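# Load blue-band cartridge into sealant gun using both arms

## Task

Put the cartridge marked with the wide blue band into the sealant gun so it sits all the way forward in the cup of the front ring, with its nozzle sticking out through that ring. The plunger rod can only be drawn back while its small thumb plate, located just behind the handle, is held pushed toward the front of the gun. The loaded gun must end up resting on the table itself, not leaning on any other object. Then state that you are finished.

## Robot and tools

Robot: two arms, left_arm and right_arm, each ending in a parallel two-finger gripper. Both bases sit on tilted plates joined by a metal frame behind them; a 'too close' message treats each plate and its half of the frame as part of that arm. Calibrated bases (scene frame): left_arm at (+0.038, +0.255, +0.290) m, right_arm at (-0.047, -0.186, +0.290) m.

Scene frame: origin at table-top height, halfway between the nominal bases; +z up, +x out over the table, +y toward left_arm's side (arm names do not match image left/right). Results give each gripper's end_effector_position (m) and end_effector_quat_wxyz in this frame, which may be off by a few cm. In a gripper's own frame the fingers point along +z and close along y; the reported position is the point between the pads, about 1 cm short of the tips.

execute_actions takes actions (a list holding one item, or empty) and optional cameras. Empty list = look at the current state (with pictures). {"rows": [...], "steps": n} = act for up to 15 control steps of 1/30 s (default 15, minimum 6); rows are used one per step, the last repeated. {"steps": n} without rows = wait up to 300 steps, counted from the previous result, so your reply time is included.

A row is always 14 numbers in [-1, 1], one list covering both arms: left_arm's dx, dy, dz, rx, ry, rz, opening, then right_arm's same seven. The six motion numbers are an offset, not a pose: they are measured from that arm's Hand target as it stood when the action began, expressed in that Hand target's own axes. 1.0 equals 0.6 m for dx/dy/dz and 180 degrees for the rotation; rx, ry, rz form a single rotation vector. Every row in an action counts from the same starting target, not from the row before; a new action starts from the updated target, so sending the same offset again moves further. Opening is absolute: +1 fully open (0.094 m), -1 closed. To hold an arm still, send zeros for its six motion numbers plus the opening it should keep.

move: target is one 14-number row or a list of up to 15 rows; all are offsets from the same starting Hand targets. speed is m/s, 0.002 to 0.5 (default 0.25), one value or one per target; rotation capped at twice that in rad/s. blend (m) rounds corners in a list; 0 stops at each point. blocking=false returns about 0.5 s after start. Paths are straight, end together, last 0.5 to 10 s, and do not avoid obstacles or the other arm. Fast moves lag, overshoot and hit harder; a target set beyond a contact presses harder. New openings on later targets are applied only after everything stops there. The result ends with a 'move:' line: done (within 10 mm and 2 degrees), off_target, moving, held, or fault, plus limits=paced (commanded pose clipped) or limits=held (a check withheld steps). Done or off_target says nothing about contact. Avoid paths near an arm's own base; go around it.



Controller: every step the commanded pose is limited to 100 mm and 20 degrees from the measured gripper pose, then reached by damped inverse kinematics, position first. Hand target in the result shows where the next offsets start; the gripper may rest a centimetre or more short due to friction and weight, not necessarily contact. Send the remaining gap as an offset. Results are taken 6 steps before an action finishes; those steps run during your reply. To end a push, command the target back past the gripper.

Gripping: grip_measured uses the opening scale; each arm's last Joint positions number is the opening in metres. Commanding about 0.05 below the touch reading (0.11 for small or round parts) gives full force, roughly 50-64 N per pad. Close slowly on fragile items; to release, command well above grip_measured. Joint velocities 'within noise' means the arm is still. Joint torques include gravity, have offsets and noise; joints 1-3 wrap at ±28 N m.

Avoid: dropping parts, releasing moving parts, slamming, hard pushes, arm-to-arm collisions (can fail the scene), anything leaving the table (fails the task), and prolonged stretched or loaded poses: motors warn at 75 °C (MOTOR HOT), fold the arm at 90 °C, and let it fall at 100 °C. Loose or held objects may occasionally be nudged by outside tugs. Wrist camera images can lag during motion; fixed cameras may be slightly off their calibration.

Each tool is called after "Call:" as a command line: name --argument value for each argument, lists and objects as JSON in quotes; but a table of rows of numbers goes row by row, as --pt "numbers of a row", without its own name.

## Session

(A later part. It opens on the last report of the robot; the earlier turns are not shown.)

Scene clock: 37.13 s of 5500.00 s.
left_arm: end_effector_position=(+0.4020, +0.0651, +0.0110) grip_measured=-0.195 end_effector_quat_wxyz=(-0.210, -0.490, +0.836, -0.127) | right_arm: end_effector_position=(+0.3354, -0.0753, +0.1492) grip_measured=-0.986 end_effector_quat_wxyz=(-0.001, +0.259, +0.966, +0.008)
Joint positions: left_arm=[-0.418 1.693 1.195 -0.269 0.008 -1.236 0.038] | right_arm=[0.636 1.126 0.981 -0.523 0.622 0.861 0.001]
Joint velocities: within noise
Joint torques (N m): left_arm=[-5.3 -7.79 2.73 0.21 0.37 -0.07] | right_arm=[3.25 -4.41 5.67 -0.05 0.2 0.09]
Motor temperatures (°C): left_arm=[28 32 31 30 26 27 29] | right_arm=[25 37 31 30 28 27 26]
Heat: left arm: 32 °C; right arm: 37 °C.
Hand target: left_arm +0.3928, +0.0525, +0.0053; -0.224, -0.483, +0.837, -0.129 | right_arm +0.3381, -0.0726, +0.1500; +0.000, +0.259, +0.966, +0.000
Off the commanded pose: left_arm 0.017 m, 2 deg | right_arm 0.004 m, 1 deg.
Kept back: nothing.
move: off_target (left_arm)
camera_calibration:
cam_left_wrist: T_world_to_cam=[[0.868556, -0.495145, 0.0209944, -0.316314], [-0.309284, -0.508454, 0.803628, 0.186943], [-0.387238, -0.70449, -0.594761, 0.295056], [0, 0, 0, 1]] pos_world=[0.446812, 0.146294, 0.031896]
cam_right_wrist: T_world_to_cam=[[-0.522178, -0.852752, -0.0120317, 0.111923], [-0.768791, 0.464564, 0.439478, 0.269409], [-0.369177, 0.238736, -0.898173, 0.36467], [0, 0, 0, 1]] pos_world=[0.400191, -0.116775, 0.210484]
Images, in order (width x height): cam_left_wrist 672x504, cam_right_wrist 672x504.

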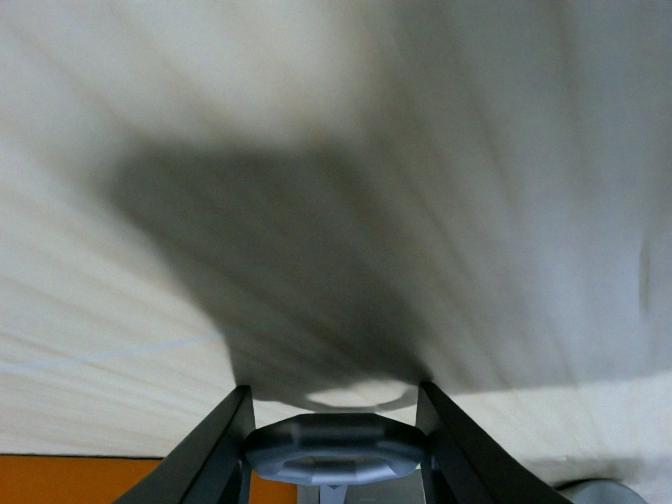

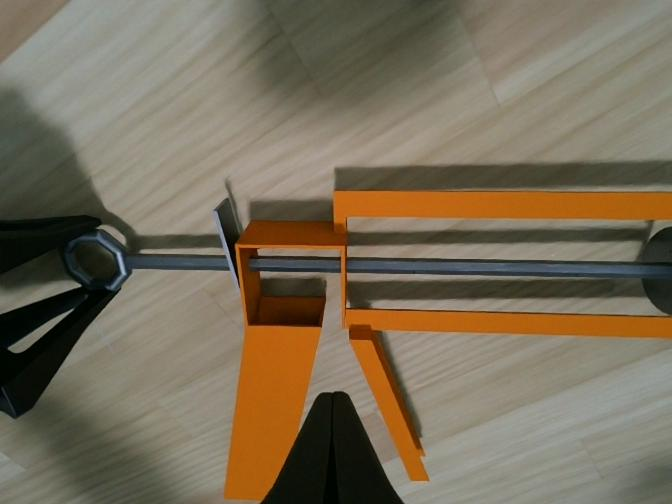

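Call:
move --pt "0 0 0 0 0 0 -0.5 0 0.1195 0.02 -0.0833 0 0 -1" --pt "0 0 0 0 0 0 -0.5 0 0.1195 0.135 -0.0833 0 0 -1" --speed 0.12

Call:
zoom_image --camera "cam_right_wrist" --region '[84, 0, 588, 504]'

Scene clock: 40.53 s of 5500.00 s.
left_arm: end_effector_position=(+0.4020, +0.0651, +0.0110) grip_measured=-0.238 end_effector_quat_wxyz=(-0.210, -0.490, +0.837, -0.127) | right_arm: end_effector_position=(+0.3613, -0.0173, +0.0715) grip_measured=-0.986 end_effector_quat_wxyz=(+0.021, +0.258, +0.960, +0.110)
Joint positions: left_arm=[-0.418 1.693 1.195 -0.269 0.008 -1.234 0.036] | right_arm=[0.523 1.401 0.981 -0.055 0.371 0.716 0.001]
Joint velocities: within noise
Joint torques (N m): left_arm=[-5.3 -7.79 2.73 0.21 0.37 -0.07] | right_arm=[2.39 -5.72 4.64 0.83 -0.25 -0.17]
Motor temperatures (°C): left_arm=[28 32 31 30 26 27 29] | right_arm=[25 36 31 30 28 27 26]
Heat: left arm: 32 °C; right arm: 36 °C.
Hand target: left_arm +0.3928, +0.0525, +0.0053; -0.224, -0.483, +0.837, -0.129 | right_arm +0.3740, -0.0104, +0.0691; +0.034, +0.257, +0.958, +0.127
Off the commanded pose: left_arm 0.017 m, 2 deg | right_arm 0.015 m, 2 deg.
Kept back: nothing.
move: off_target (left_arm, right_arm)
camera_calibration:
cam_left_wrist: T_world_to_cam=[[0.867874, -0.49631, 0.0217235, -0.315972], [-0.310485, -0.507757, 0.803606, 0.187381], [-0.387807, -0.704173, -0.594765, 0.295264], [0, 0, 0, 1]] pos_world=[0.446908, 0.146241, 0.0318965]
cam_right_wrist: T_world_to_cam=[[-0.512614, -0.830328, -0.218593, 0.185646], [-0.810039, 0.383256, 0.443792, 0.309764], [-0.284716, 0.404563, -0.86906, 0.260844], [0, 0, 0, 1]] pos_world=[0.420352, -0.0700995, 0.129799]

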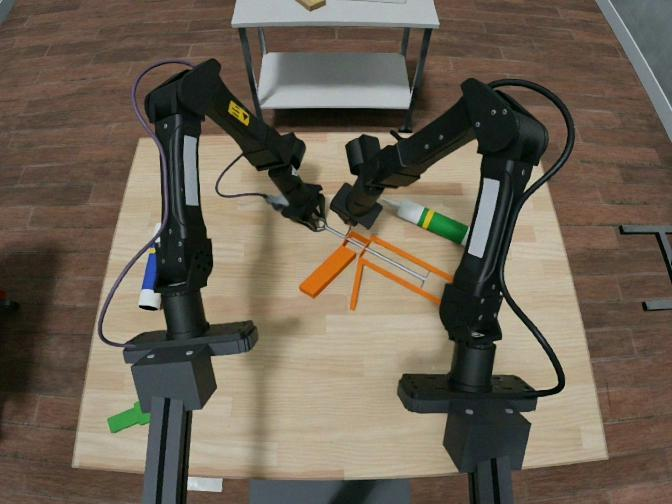

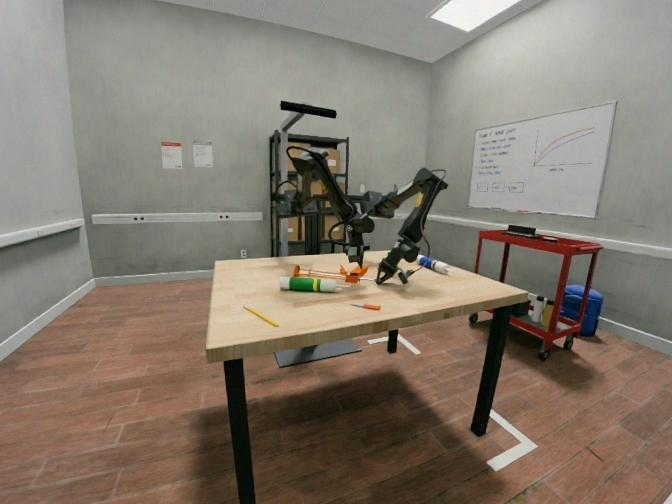

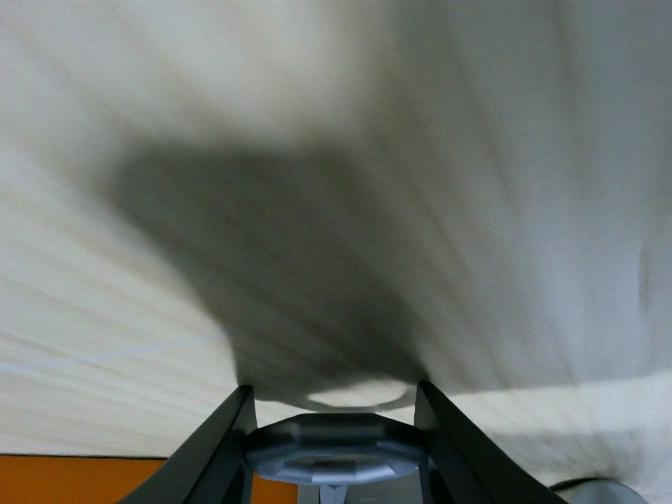

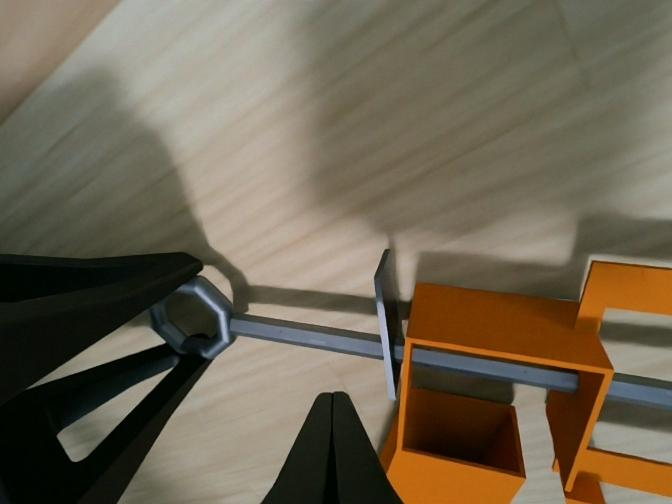

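Scaled by 1.000.

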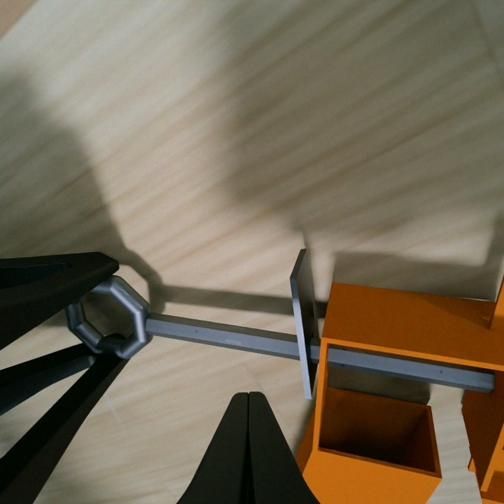

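Call:
move --pt "0 0 0 0 0 0 -0.5 -0.0232 0.0247 0.0067 0 0 0 -1" --pt "0 0 0 0 0 0 -0.5 -0.0232 0.0085 0.065 0 0 0 -1" --speed 0.08 --cameras '["cam_right_wrist"]'

Scene clock: 43.27 s of 5500.00 s.
left_arm: end_effector_position=(+0.4020, +0.0651, +0.0110) grip_measured=-0.238 end_effector_quat_wxyz=(-0.210, -0.490, +0.837, -0.127) | right_arm: end_effector_position=(+0.3838, -0.0108, +0.0367) grip_measured=-0.986 end_effector_quat_wxyz=(+0.023, +0.260, +0.959, +0.111)
Joint positions: left_arm=[-0.418 1.693 1.195 -0.269 0.008 -1.234 0.036] | right_arm=[0.469 1.547 1.11 -0.024 0.322 0.691 0.001]
Joint velocities: within noise
Joint torques (N m): left_arm=[-5.29 -7.8 2.73 0.2 0.37 -0.07] | right_arm=[2.76 -6.35 4.27 0.86 -0.24 -0.17]
Motor temperatures (°C): left_arm=[28 32 31 30 26 27 29] | right_arm=[25 37 31 30 28 27 26]
Heat: left arm: 32 °C; right arm: 37 °C.
Hand target: left_arm +0.3928, +0.0525, +0.0053; -0.224, -0.483, +0.837, -0.129 | right_arm +0.3934, -0.0043, +0.0327; +0.034, +0.257, +0.958, +0.126
Off the commanded pose: left_arm 0.017 m, 2 deg | right_arm 0.012 m, 2 deg.
Kept back: nothing.
move: off_target (left_arm, right_arm)
camera_calibration:
cam_right_wrist: T_world_to_cam=[[-0.515134, -0.827893, -0.221879, 0.196079], [-0.810168, 0.385829, 0.44132, 0.341049], [-0.279758, 0.407099, -0.869486, 0.232544], [0, 0, 0, 1]] pos_world=[0.44237, -0.0639224, 0.0951874]
Images, in order (width x height): cam_right_wrist 672x504.

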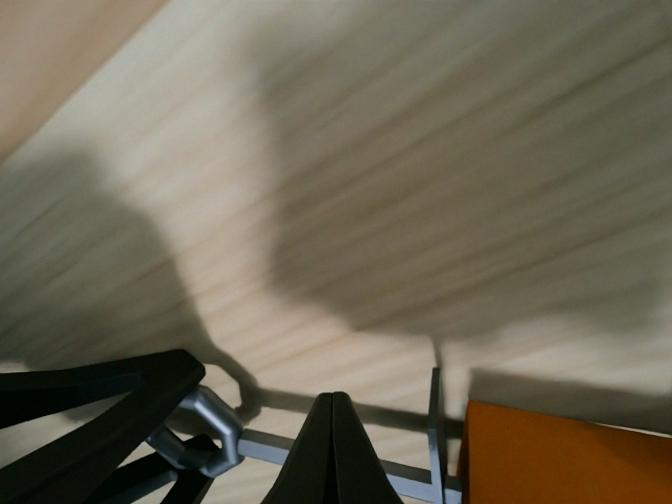

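Call:
move --pt "0 0 0 0 0 0 -0.5 0.005 -0.0059 0.022 0 0 0 -1" --pt "0 0 0 0 0 0 -0.5 0.005 -0.0252 0.0168 0 0 0 -1" --speed 0.06 --cameras '["cam_right_wrist"]'

Scene clock: 44.97 s of 5500.00 s.
left_arm: end_effector_position=(+0.4020, +0.0651, +0.0110) grip_measured=-0.238 end_effector_quat_wxyz=(-0.210, -0.490, +0.837, -0.127) | right_arm: end_effector_position=(+0.3794, -0.0171, +0.0191) grip_measured=-0.986 end_effector_quat_wxyz=(+0.023, +0.261, +0.959, +0.110)
Joint positions: left_arm=[-0.418 1.693 1.195 -0.269 0.008 -1.234 0.036] | right_arm=[0.43 1.586 1.099 0.031 0.289 0.676 0.001]
Joint velocities: within noise
Joint torques (N m): left_arm=[-5.29 -7.79 2.74 0.2 0.37 -0.06] | right_arm=[2.74 -7.94 2.03 0.85 -0.25 -0.16]
Motor temperatures (°C): left_arm=[28 32 31 30 26 27 29] | right_arm=[25 37 31 30 28 27 26]
Heat: left arm: 32 °C; right arm: 37 °C.
Hand target: left_arm +0.3928, +0.0525, +0.0053; -0.224, -0.483, +0.837, -0.129 | right_arm +0.3849, -0.0133, +0.0191; +0.034, +0.257, +0.958, +0.126
Off the commanded pose: left_arm 0.017 m, 2 deg | right_arm 0.007 m, 2 deg.
Kept back: nothing.
move: off_target (left_arm)
camera_calibration:
cam_right_wrist: T_world_to_cam=[[-0.517228, -0.827066, -0.220086, 0.18553], [-0.808985, 0.388537, 0.441115, 0.347329], [-0.27932, 0.406203, -0.870046, 0.218374], [0, 0, 0, 1]] pos_world=[0.437942, -0.0702088, 0.077616]
Images, in order (width x height): cam_right_wrist 672x504.

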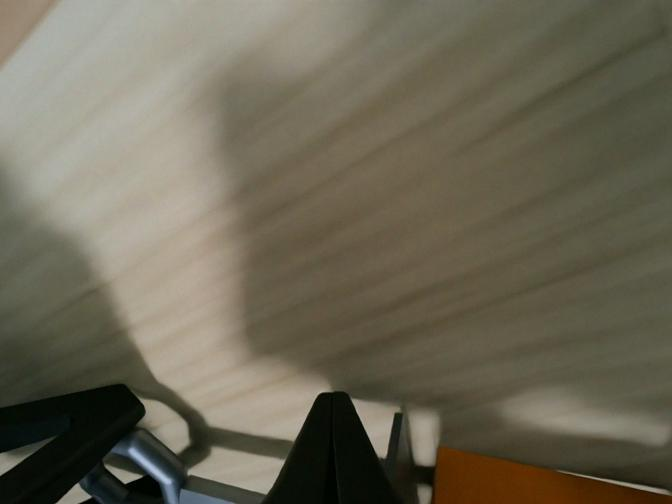

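Call:
move --target '[0,0,0,0,0,0,-0.5,0,-0.0322,-0.0086,0,0,0,-1]' --speed 0.06 --cameras '["cam_right_wrist","cam_left_wrist","cam_high"]'

Scene clock: 45.93 s of 5500.00 s.
left_arm: end_effector_position=(+0.4019, +0.0647, +0.0111) grip_measured=-0.238 end_effector_quat_wxyz=(-0.210, -0.489, +0.837, -0.127) | right_arm: end_effector_position=(+0.3738, -0.0157, +0.0149) grip_measured=-0.986 end_effector_quat_wxyz=(+0.027, +0.262, +0.954, +0.142)
Joint positions: left_arm=[-0.418 1.693 1.195 -0.269 0.008 -1.233 0.036] | right_arm=[0.402 1.583 1.039 0.124 0.208 0.66 0.001]
Joint velocities: left_arm=[-0.012 -0.017 -0.002 -0.051 0.051 -0.154 0] | right_arm=[within noise]
Joint torques (N m): left_arm=[-5.23 -7.84 2.74 0.2 0.37 -0.07] | right_arm=[1.55 -10.45 1.02 0.36 0.04 -0.18]
Motor temperatures (°C): left_arm=[28 32 31 30 26 27 29] | right_arm=[25 37 31 30 28 27 26]
Heat: left arm: 32 °C; right arm: 37 °C.
Hand target: left_arm +0.3929, +0.0526, +0.0054; -0.224, -0.483, +0.837, -0.129 | right_arm +0.3750, -0.0305, +0.0191; +0.034, +0.257, +0.958, +0.127
Off the commanded pose: left_arm 0.016 m, 2 deg | right_arm 0.016 m, 2 deg.
Kept back: nothing.
move: off_target (left_arm, right_arm)
camera_calibration:
cam_left_wrist: T_world_to_cam=[[0.866918, -0.49794, 0.0225493, -0.315504], [-0.311777, -0.506399, 0.803962, 0.187519], [-0.388906, -0.704, -0.594253, 0.29541], [0, 0, 0, 1]] pos_world=[0.446867, 0.145826, 0.0319042]
cam_right_wrist: T_world_to_cam=[[-0.514652, -0.809755, -0.281834, 0.183106], [-0.818069, 0.365345, 0.444169, 0.347112], [-0.256702, 0.459152, -0.850461, 0.204669], [0, 0, 0, 1]] pos_world=[0.430737, -0.0725184, 0.0714919]
Images, in order (width x height): cam_high 672x504, cam_left_wrist 672x504, cam_right_wrist 672x504.

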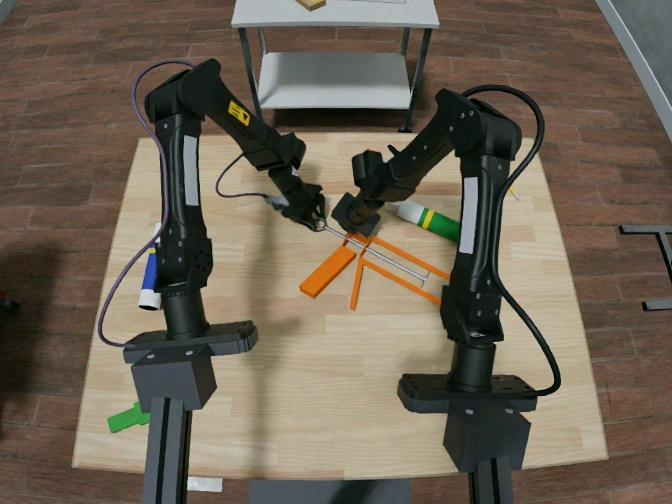

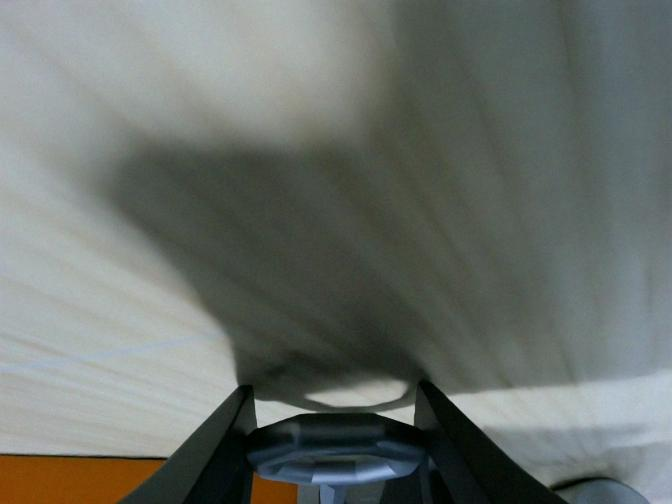

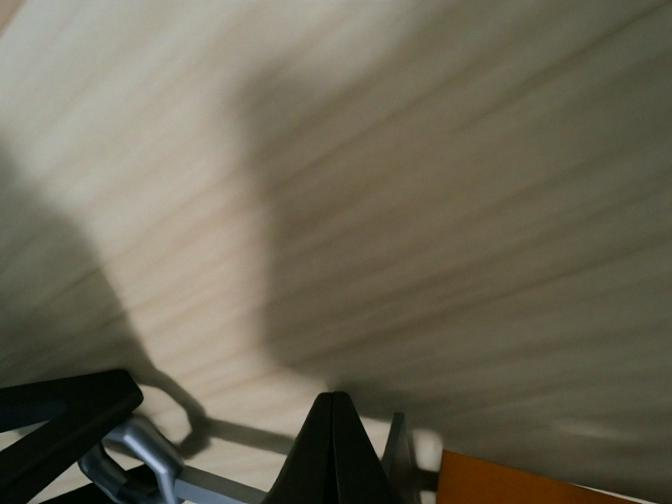

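Call:
move --target '[0,0,0,0,0,0,-0.5,0,-0.0322,-0.0086,0,0,0,-1]' --speed 0.06 --cameras '["cam_right_wrist"]'

Scene clock: 46.87 s of 5500.00 s.
left_arm: end_effector_position=(+0.3968, +0.0571, +0.0111) grip_measured=-0.238 end_effector_quat_wxyz=(-0.219, -0.482, +0.838, -0.133) | right_arm: end_effector_position=(+0.3673, -0.0246, +0.0175) grip_measured=-0.986 end_effector_quat_wxyz=(+0.028, +0.262, +0.951, +0.160)
Joint positions: left_arm=[-0.429 1.706 1.195 -0.266 0.022 -1.227 0.036] | right_arm=[0.366 1.547 0.975 0.172 0.142 0.645 0.001]
Joint velocities: within noise
Joint torques (N m): left_arm=[-4.46 -8.72 2.82 0.16 0.23 -0.07] | right_arm=[0.62 -10.47 0.76 0.21 0.25 -0.19]
Motor temperatures (°C): left_arm=[28 32 31 30 26 27 29] | right_arm=[25 38 31 30 28 27 26]
Heat: left arm: 32 °C; right arm: 38 °C.
Hand target: left_arm +0.3928, +0.0525, +0.0054; -0.224, -0.482, +0.837, -0.129 | right_arm +0.3649, -0.0478, +0.0190; +0.034, +0.257, +0.958, +0.126
Off the commanded pose: left_arm 0.008 m, 1 deg | right_arm 0.023 m, 4 deg.
Kept back: nothing.
move: off_target (right_arm)
camera_calibration:
cam_right_wrist: T_world_to_cam=[[-0.511876, -0.798943, -0.315711, 0.173072], [-0.822996, 0.350706, 0.446858, 0.345321], [-0.246292, 0.488565, -0.837045, 0.206014], [0, 0, 0, 1]] pos_world=[0.423529, -0.0834828, 0.0727743]
Images, in order (width x height): cam_right_wrist 672x504.

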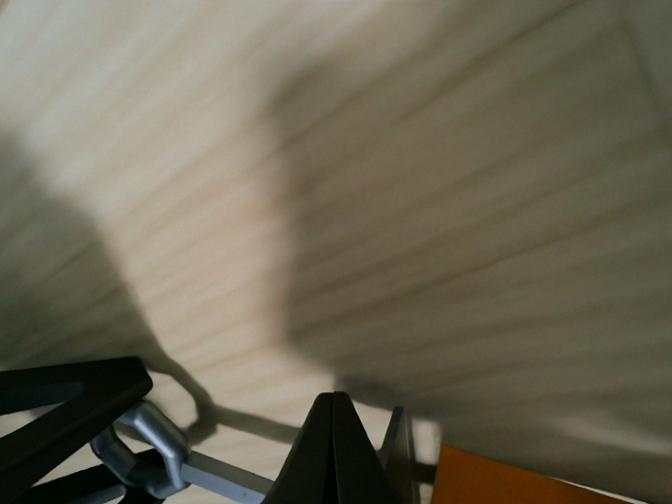

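Call:
zoom_image --camera "cam_right_wrist" --region '[240, 354, 480, 504]'

Call:
wait --seconds 0.1

Call:
zoom_image --camera "cam_high" --region '[290, 180, 430, 285]'

Scaled by 2.100 from the camera's 672x504 image, which has a finer 960x720 frame.

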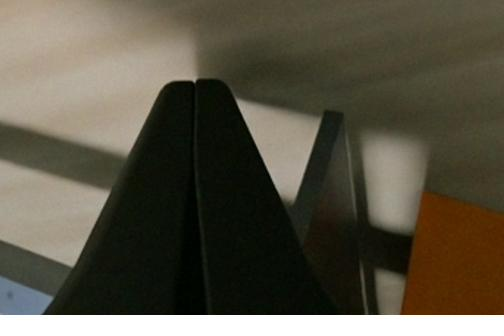

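Scene clock: 47.20 s of 5500.00 s.
left_arm: end_effector_position=(+0.3968, +0.0571, +0.0111) grip_measured=-0.238 end_effector_quat_wxyz=(-0.219, -0.482, +0.838, -0.133) | right_arm: end_effector_position=(+0.3675, -0.0245, +0.0175) grip_measured=-0.986 end_effector_quat_wxyz=(+0.028, +0.262, +0.951, +0.161)
Joint positions: left_arm=[-0.429 1.706 1.195 -0.266 0.022 -1.227 0.036] | right_arm=[0.366 1.547 0.974 0.173 0.141 0.644 0.001]
Joint velocities: within noise
Joint torques (N m): left_arm=[-4.46 -8.72 2.82 0.16 0.22 -0.07] | right_arm=[0.64 -10.45 0.8 0.21 0.23 -0.2]
Motor temperatures (°C): left_arm=[28 32 31 30 26 27 29] | right_arm=[25 38 31 30 28 27 26]
Heat: left arm: 32 °C; right arm: 38 °C.
Hand target: left_arm +0.3928, +0.0525, +0.0054; -0.224, -0.482, +0.837, -0.129 | right_arm +0.3648, -0.0478, +0.0190; +0.034, +0.257, +0.958, +0.127
Off the commanded pose: left_arm 0.008 m, 1 deg | right_arm 0.023 m, 4 deg.
Steps of this call (1-10: nothing new was sent). Readings (end_effector_position of left_arm | right_arm):
1: (+0.3968, +0.0571, +0.0111) | (+0.3677, -0.0248, +0.0175)
2: (+0.3968, +0.0571, +0.0111) | (+0.3677, -0.0248, +0.0175)
4: (+0.3968, +0.0571, +0.0111) | (+0.3675, -0.0245, +0.0175)
8: (+0.3968, +0.0571, +0.0111) | (+0.3675, -0.0245, +0.0175)
10: the state above
camera_calibration:
cam_left_wrist: T_world_to_cam=[[0.860625, -0.508516, 0.0271224, -0.311832], [-0.311919, -0.484302, 0.817409, 0.180717], [-0.40253, -0.711943, -0.575418, 0.293771], [0, 0, 0, 1]] pos_world=[0.442991, 0.138098, 0.0297793]
cam_right_wrist: T_world_to_cam=[[-0.510617, -0.79912, -0.317296, 0.17282], [-0.823957, 0.349335, 0.446162, 0.345741], [-0.245695, 0.489256, -0.836817, 0.205824], [0, 0, 0, 1]] pos_world=[0.423691, -0.0833766, 0.0728156]

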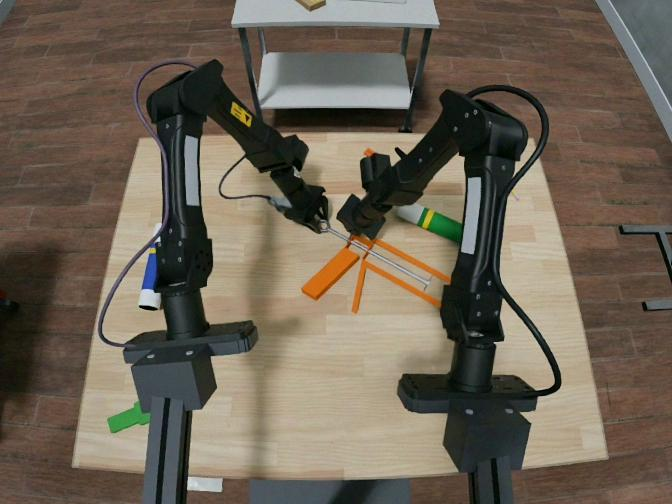

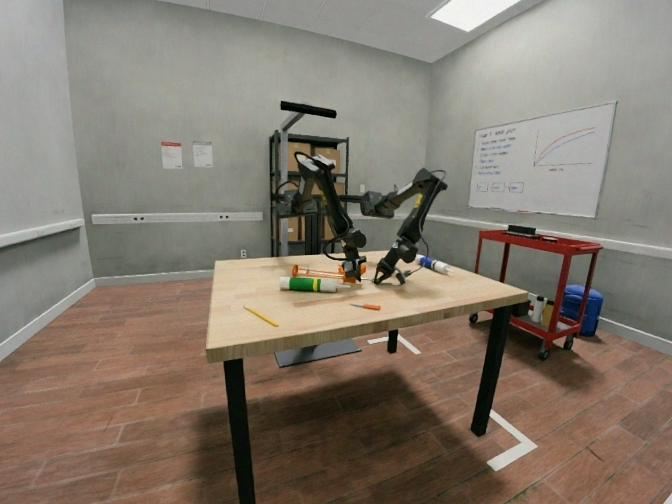

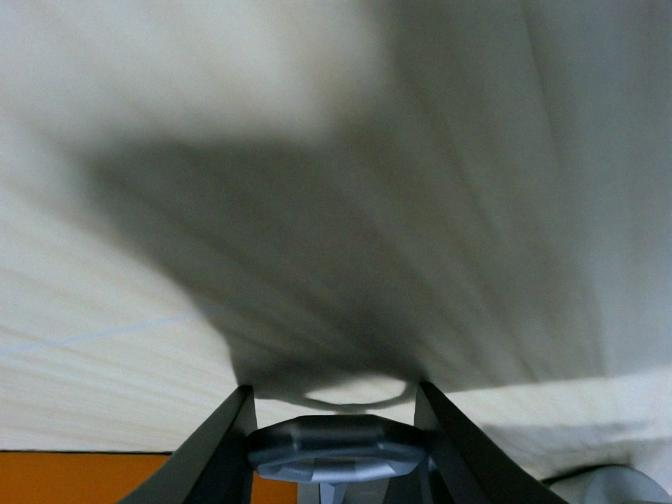

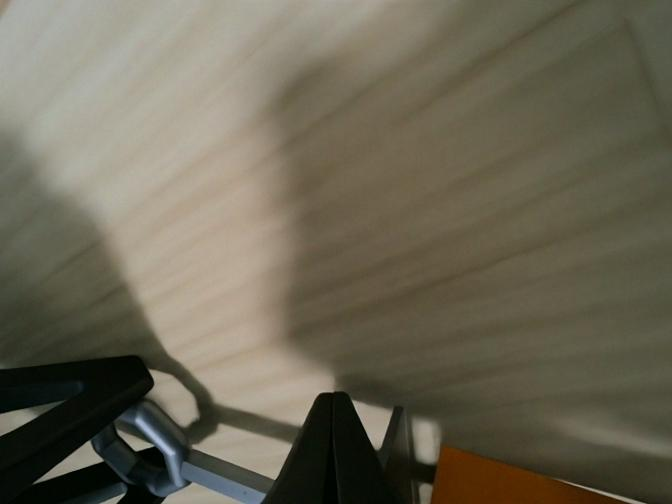

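Scaled by 3.600 from the camera's 672x504 image, which has a finer 960x720 frame.

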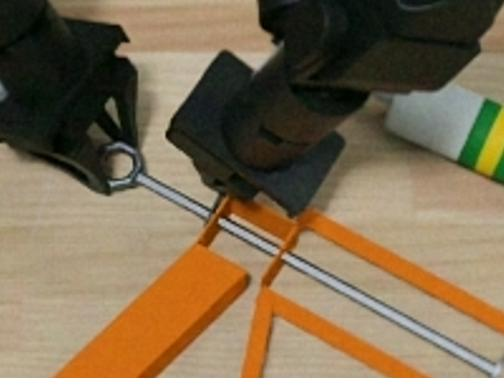

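Call:
move --target '[-0.0577,0,-0.0333,0,0,0,-0.5,0,0,0,0,0,0,-1]' --speed 0.05 --cameras '["cam_right_wrist","cam_high"]'

Call:
zoom_image --camera "cam_high" --region '[290, 180, 470, 315]'

Scene clock: 48.77 s of 5500.00 s.
left_arm: end_effector_position=(+0.4026, +0.0661, +0.0121) grip_measured=-0.238 end_effector_quat_wxyz=(-0.246, -0.476, +0.830, -0.154) | right_arm: end_effector_position=(+0.3738, -0.0182, +0.0206) grip_measured=-0.986 end_effector_quat_wxyz=(+0.035, +0.263, +0.947, +0.182)
Joint positions: left_arm=[-0.371 1.706 1.233 -0.324 0.129 -1.181 0.036] | right_arm=[0.365 1.547 0.974 0.203 0.105 0.644 0.001]
Joint velocities: within noise
Joint torques (N m): left_arm=[-1.22 -12.26 3.95 -0.16 -0.1 0.06] | right_arm=[0.65 -10.54 0.79 0.09 0.54 -0.21]
Motor temperatures (°C): left_arm=[28 32 31 30 26 27 29] | right_arm=[25 38 31 30 28 27 26]
Heat: left arm: 32 °C; right arm: 38 °C.
Hand target: left_arm +0.4129, +0.0871, +0.0054; -0.224, -0.483, +0.837, -0.129 | right_arm +0.3649, -0.0479, +0.0190; +0.034, +0.257, +0.958, +0.126
Off the commanded pose: left_arm 0.024 m, 4 deg | right_arm 0.031 m, 7 deg.
Kept back: nothing.
move: off_target (left_arm, right_arm)
camera_calibration:
cam_right_wrist: T_world_to_cam=[[-0.507047, -0.783247, -0.359761, 0.181899], [-0.832503, 0.336928, 0.439793, 0.350444], [-0.223253, 0.522498, -0.822894, 0.198766], [0, 0, 0, 1]] pos_world=[0.428352, -0.0794577, 0.0748805]
Images, in order (width x height): cam_high 672x504, cam_right_wrist 672x504.

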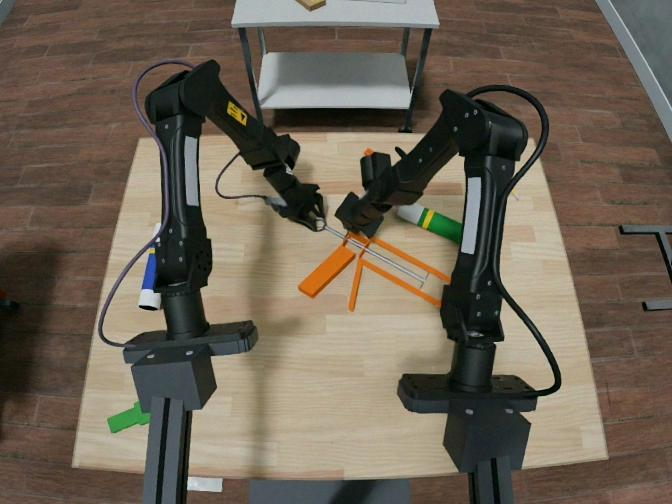

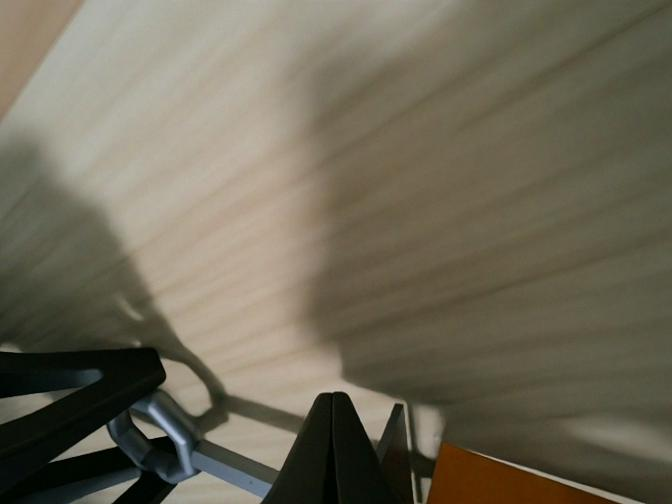

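Scaled by 2.800 from the camera's 672x504 image, which has a finer 960x720 frame.

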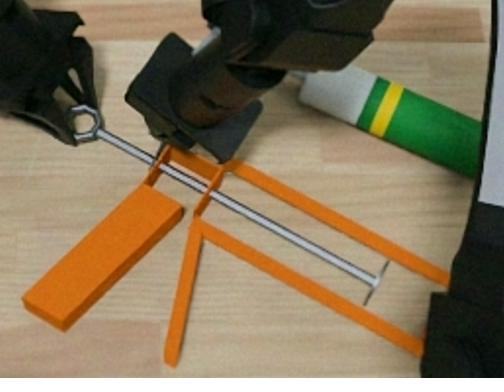

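Call:
move --pt "0.0346 0 0.02 0 0 0 -0.5 0 0.0483 0.0129 0 0 0 -1" --pt "0.0346 0 0.02 0 0 0 -0.5 0 0.0828 -0.1159 0 0 0 -1" --pt "0.0346 0 0.02 0 0 0 -0.5 0 0.03 -0.16 0.0833 0 0 -0.4" --speed 0.12

Call:
zoom_image --camera "cam_right_wrist" --region '[84, 100, 488, 404]'

Scene clock: 55.20 s of 5500.00 s.
left_arm: end_effector_position=(+0.4024, +0.0670, +0.0110) grip_measured=-0.238 end_effector_quat_wxyz=(-0.236, -0.479, +0.834, -0.139) | right_arm: end_effector_position=(+0.3447, -0.0536, +0.0995) grip_measured=-0.401 end_effector_quat_wxyz=(-0.021, +0.244, +0.970, -0.007)
Joint positions: left_arm=[-0.386 1.706 1.233 -0.324 0.082 -1.197 0.036] | right_arm=[0.579 1.352 1.089 -0.443 0.581 0.822 0.028]
Joint velocities: within noise
Joint torques (N m): left_arm=[-4.59 -10.41 1.26 0.22 -0.13 -0.07] | right_arm=[4.45 -10 5.01 -0.11 0.2 0.09]
Motor temperatures (°C): left_arm=[28 34 31 30 26 27 29] | right_arm=[25 41 30 29 28 27 26]
Heat: left arm: 34 °C; right arm: 41 °C.
Hand target: left_arm +0.4008, +0.0664, +0.0053; -0.224, -0.483, +0.837, -0.129 | right_arm +0.3611, -0.0543, +0.1164; +0.000, +0.259, +0.966, +0.000
Off the commanded pose: left_arm 0.006 m, 2 deg | right_arm 0.024 m, 3 deg.
Kept back: nothing.
move: off_target (right_arm); target 3's new opening was sent with right_arm's hand 0.023 m and 3 deg from that target
camera_calibration:
cam_left_wrist: T_world_to_cam=[[0.859966, -0.509949, 0.0202721, -0.31121], [-0.293545, -0.461753, 0.837028, 0.178209], [-0.417481, -0.725766, -0.546785, 0.30955], [0, 0, 0, 1]] pos_world=[0.449174, 0.148248, 0.0263997]
cam_right_wrist: T_world_to_cam=[[-0.494426, -0.868761, 0.0282338, 0.120279], [-0.761828, 0.448751, 0.467162, 0.282296], [-0.418522, 0.209468, -0.883721, 0.33227], [0, 0, 0, 1]] pos_world=[0.413592, -0.0917861, 0.15836]

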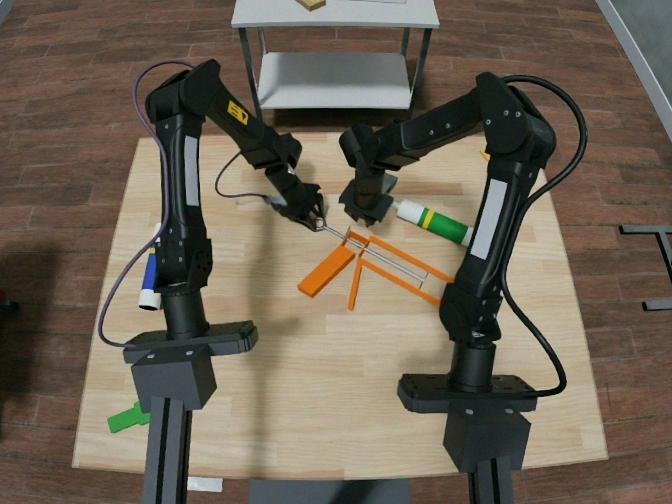

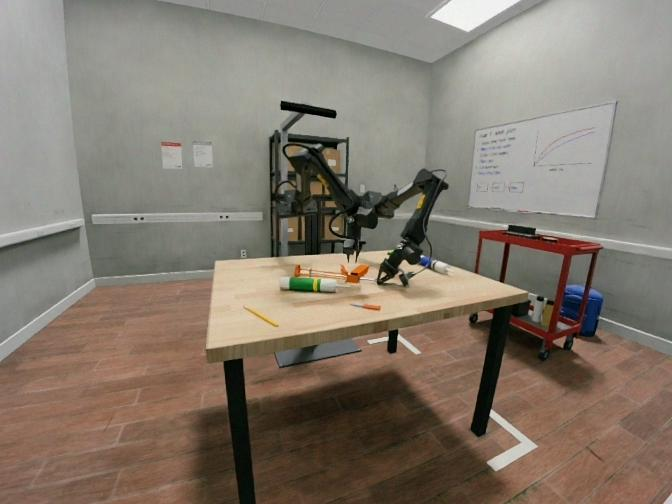

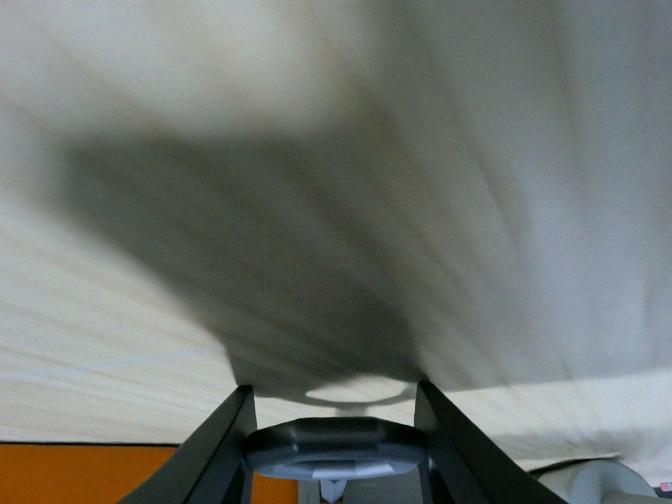

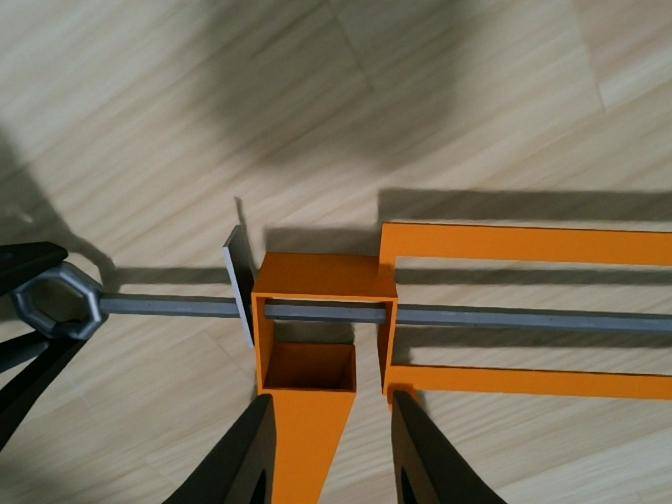

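Scaled by 1.248 from the camera's 672x504 image, which has a finer 960x720 frame.

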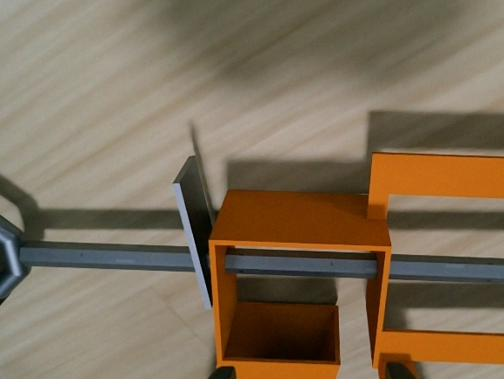

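Call:
move --target '[0,0,0,0,0,0,-0.5,0.0402,0.053,0.0583,0,0,0,-0.3]' --speed 0.1 --cameras '["cam_right_wrist"]'

Scene clock: 57.83 s of 5500.00 s.
left_arm: end_effector_position=(+0.4024, +0.0670, +0.0110) grip_measured=-0.238 end_effector_quat_wxyz=(-0.236, -0.479, +0.834, -0.139) | right_arm: end_effector_position=(+0.3470, -0.0243, +0.0807) grip_measured=-0.301 end_effector_quat_wxyz=(-0.017, +0.247, +0.969, -0.005)
Joint positions: left_arm=[-0.386 1.706 1.233 -0.324 0.082 -1.197 0.036] | right_arm=[0.62 1.472 1.145 -0.383 0.613 0.854 0.033]
Joint velocities: within noise
Joint torques (N m): left_arm=[-4.59 -10.41 1.26 0.22 -0.13 -0.07] | right_arm=[5.16 -5.86 4.56 0.4 0.2 0.09]
Motor temperatures (°C): left_arm=[28 35 31 30 26 27 29] | right_arm=[26 42 31 29 28 27 26]
Heat: left arm: 35 °C; right arm: 42 °C.
Hand target: left_arm +0.4008, +0.0664, +0.0053; -0.224, -0.483, +0.837, -0.129 | right_arm +0.3562, -0.0147, +0.0814; +0.000, +0.259, +0.966, +0.000
Off the commanded pose: left_arm 0.006 m, 2 deg | right_arm 0.013 m, 2 deg.
Kept back: nothing.
move: off_target (right_arm)
camera_calibration:
cam_right_wrist: T_world_to_cam=[[-0.50102, -0.865186, 0.0207925, 0.150395], [-0.763449, 0.453166, 0.460203, 0.280964], [-0.407583, 0.214697, -0.88757, 0.30718], [0, 0, 0, 1]] pos_world=[0.415054, -0.0631538, 0.140217]
Images, in order (width x height): cam_right_wrist 672x504.

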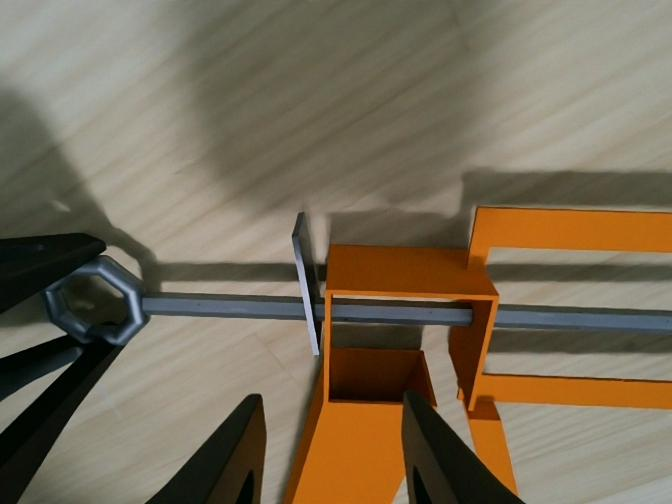

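Call:
move --pt "0 0 0 0 0 0 -0.5 0.0188 0.0078 0.02 0 0 0 -0.3" --pt "0 0 0 0 0 0 -0.5 0.0188 0.0078 0.07 0 0 0 -0.3" --speed 0.08 --cameras '["cam_right_wrist","cam_low"]'

Scene clock: 59.43 s of 5500.00 s.
left_arm: end_effector_position=(+0.4024, +0.0670, +0.0110) grip_measured=-0.238 end_effector_quat_wxyz=(-0.236, -0.479, +0.834, -0.139) | right_arm: end_effector_position=(+0.3420, -0.0098, +0.0445) grip_measured=-0.301 end_effector_quat_wxyz=(-0.008, +0.260, +0.966, -0.006)
Joint positions: left_arm=[-0.386 1.706 1.233 -0.324 0.082 -1.197 0.036] | right_arm=[0.599 1.596 1.152 -0.242 0.608 0.854 0.033]
Joint velocities: within noise
Joint torques (N m): left_arm=[-4.59 -10.41 1.26 0.22 -0.13 -0.07] | right_arm=[3.47 -5.91 3.96 0.43 -0.1 -0.14]
Motor temperatures (°C): left_arm=[28 35 31 30 26 27 29] | right_arm=[26 41 31 29 28 27 26]
Heat: left arm: 35 °C; right arm: 41 °C.
Hand target: left_arm +0.4008, +0.0664, +0.0053; -0.224, -0.483, +0.837, -0.129 | right_arm +0.3487, -0.0049, +0.0395; +0.000, +0.259, +0.966, +0.001
Off the commanded pose: left_arm 0.006 m, 2 deg | right_arm 0.010 m, 1 deg.
Kept back: nothing.
move: done
camera_calibration:
cam_right_wrist: T_world_to_cam=[[-0.523167, -0.852018, 0.0190175, 0.168909], [-0.758897, 0.47591, 0.444506, 0.286607], [-0.387778, 0.218119, -0.895574, 0.26353], [0, 0, 0, 1]] pos_world=[0.408064, -0.049966, 0.1054]
Images, in order (width x height): cam_low 672x504, cam_right_wrist 672x504.

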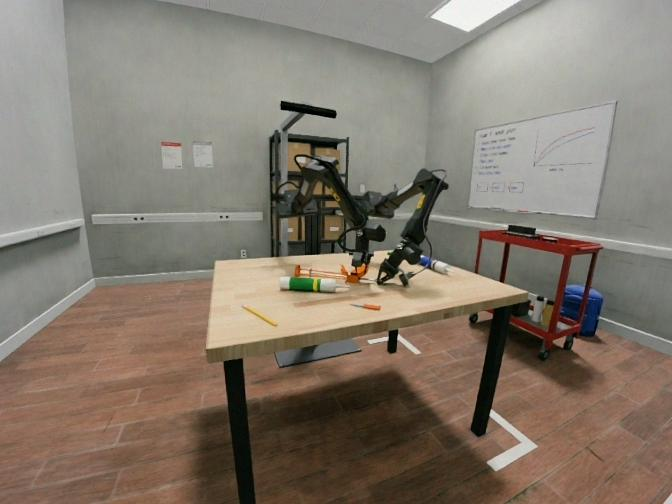

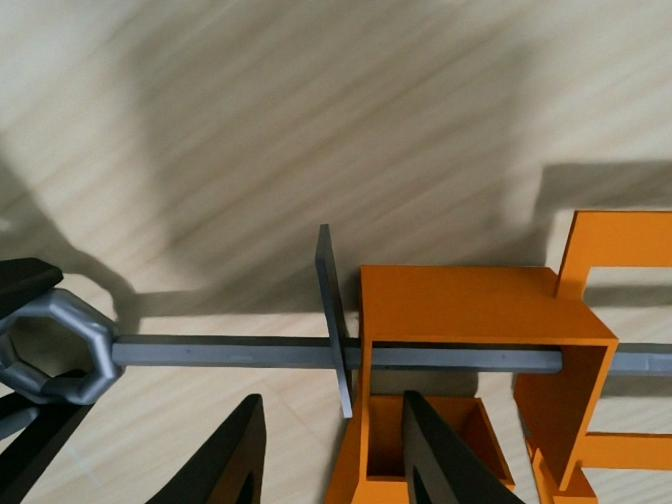

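Call:
move --pt "0 0 0 0 0 0 -0.5 0 -0.0075 0 0 0 0 -0.3" --pt "0 0 0 0 0 0 -0.5 0 -0.0075 0.02 0 0 0 -0.3" --speed 0.05 --cameras '["cam_right_wrist"]'

Scene clock: 61.23 s of 5500.00 s.
left_arm: end_effector_position=(+0.4024, +0.0670, +0.0110) grip_measured=-0.238 end_effector_quat_wxyz=(-0.236, -0.479, +0.834, -0.139) | right_arm: end_effector_position=(+0.3436, -0.0125, +0.0338) grip_measured=-0.301 end_effector_quat_wxyz=(-0.006, +0.262, +0.965, -0.004)
Joint positions: left_arm=[-0.386 1.706 1.233 -0.324 0.082 -1.197 0.036] | right_arm=[0.573 1.617 1.152 -0.202 0.587 0.834 0.033]
Joint velocities: within noise
Joint torques (N m): left_arm=[-4.59 -10.43 1.26 0.22 -0.13 -0.07] | right_arm=[3.34 -5.98 3.07 0.46 -0.09 -0.16]
Motor temperatures (°C): left_arm=[28 35 31 30 26 27 29] | right_arm=[26 41 31 29 28 27 26]
Heat: left arm: 35 °C; right arm: 41 °C.
Hand target: left_arm +0.4008, +0.0664, +0.0053; -0.224, -0.483, +0.837, -0.129 | right_arm +0.3465, -0.0089, +0.0275; +0.000, +0.259, +0.966, +0.000
Off the commanded pose: left_arm 0.006 m, 2 deg | right_arm 0.008 m, 1 deg.
Kept back: nothing.
move: done
camera_calibration:
cam_right_wrist: T_world_to_cam=[[-0.526569, -0.850016, 0.0140768, 0.168995], [-0.759328, 0.477707, 0.441834, 0.294125], [-0.38229, 0.221967, -0.896986, 0.253309], [0, 0, 0, 1]] pos_world=[0.409163, -0.0530834, 0.0948812]
Images, in order (width x height): cam_right_wrist 672x504.

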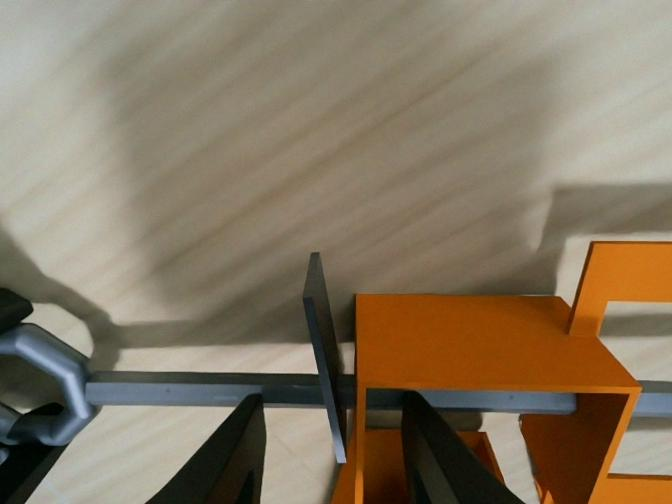

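Call:
move --pt "0 0 0 0 0 0 -0.5 0 -0.007 -0.015 0 0 0 -0.3" --pt "0 0 0 0 0 0 -0.5 0.0262 -0.011 -0.01 0 0 0 -0.3" --speed 0.06 --cameras '["cam_right_wrist"]'

Scene clock: 64.67 s of 5500.00 s.
left_arm: end_effector_position=(+0.4024, +0.0670, +0.0110) grip_measured=-0.238 end_effector_quat_wxyz=(-0.236, -0.479, +0.834, -0.139) | right_arm: end_effector_position=(+0.3254, -0.0149, +0.0292) grip_measured=-0.301 end_effector_quat_wxyz=(-0.013, +0.255, +0.967, -0.009)
Joint positions: left_arm=[-0.386 1.706 1.233 -0.324 0.082 -1.197 0.036] | right_arm=[0.573 1.617 1.094 -0.166 0.587 0.832 0.033]
Joint velocities: within noise
Joint torques (N m): left_arm=[-4.59 -10.41 1.26 0.22 -0.12 -0.07] | right_arm=[5.56 -7.53 1.78 0.41 0.12 0.06]
Motor temperatures (°C): left_arm=[28 36 31 30 26 26 29] | right_arm=[26 40 30 29 28 27 26]
Heat: left arm: 36 °C; right arm: 40 °C.
Hand target: left_arm +0.4008, +0.0664, +0.0053; -0.224, -0.483, +0.837, -0.129 | right_arm +0.3295, -0.0068, +0.0334; +0.000, +0.259, +0.966, +0.000
Off the commanded pose: left_arm 0.006 m, 2 deg | right_arm 0.010 m, 2 deg.
Kept back: nothing.
move: done
camera_calibration:
cam_right_wrist: T_world_to_cam=[[-0.514918, -0.856807, 0.0272175, 0.153194], [-0.758054, 0.469936, 0.452232, 0.282607], [-0.400266, 0.21223, -0.891485, 0.248283], [0, 0, 0, 1]] pos_world=[0.392493, -0.0542428, 0.0893673]
Images, in order (width x height): cam_right_wrist 672x504.

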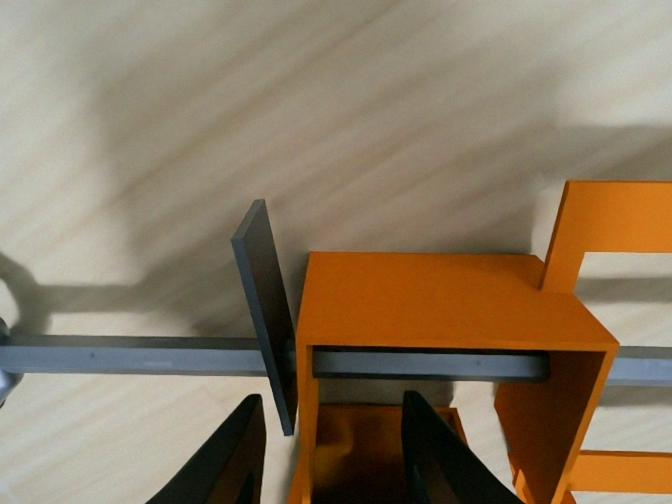

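Call:
move --pt "0 0 0 0 0 0 -0.5 0 0.01 0.002 0 0 0 -0.3" --pt "0 0 0 0 0 0 -0.5 0 0.01 0.023 0 0 0 -0.3" --speed 0.05 --cameras '["cam_right_wrist"]'

Scene clock: 65.77 s of 5500.00 s.
left_arm: end_effector_position=(+0.4024, +0.0670, +0.0110) grip_measured=-0.238 end_effector_quat_wxyz=(-0.236, -0.479, +0.834, -0.139) | right_arm: end_effector_position=(+0.3280, -0.0090, +0.0239) grip_measured=-0.301 end_effector_quat_wxyz=(-0.008, +0.253, +0.968, -0.006)
Joint positions: left_arm=[-0.386 1.706 1.233 -0.324 0.082 -1.197 0.036] | right_arm=[0.576 1.645 1.11 -0.141 0.59 0.822 0.033]
Joint velocities: within noise
Joint torques (N m): left_arm=[-4.59 -10.41 1.26 0.22 -0.12 -0.07] | right_arm=[4.3 -5.65 3.37 0.43 0.02 -0.05]
Motor temperatures (°C): left_arm=[28 36 30 30 26 26 29] | right_arm=[26 40 30 29 28 27 26]
Heat: left arm: 36 °C; right arm: 40 °C.
Hand target: left_arm +0.4008, +0.0664, +0.0053; -0.224, -0.483, +0.837, -0.129 | right_arm +0.3326, -0.0016, +0.0197; +0.000, +0.259, +0.966, +0.000
Off the commanded pose: left_arm 0.006 m, 2 deg | right_arm 0.010 m, 1 deg.
Kept back: nothing.
move: done
camera_calibration:
cam_right_wrist: T_world_to_cam=[[-0.510459, -0.859702, 0.0185298, 0.158455], [-0.765685, 0.464231, 0.445216, 0.286879], [-0.391355, 0.213076, -0.895232, 0.240509], [0, 0, 0, 1]] pos_world=[0.394668, -0.0482, 0.084652]
Images, in order (width x height): cam_right_wrist 672x504.

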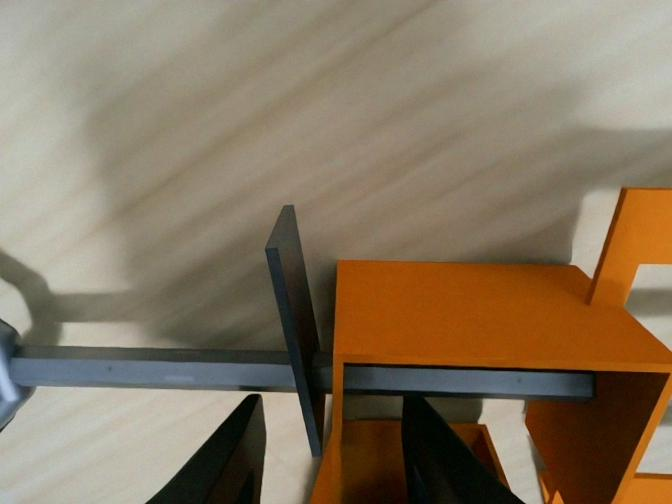

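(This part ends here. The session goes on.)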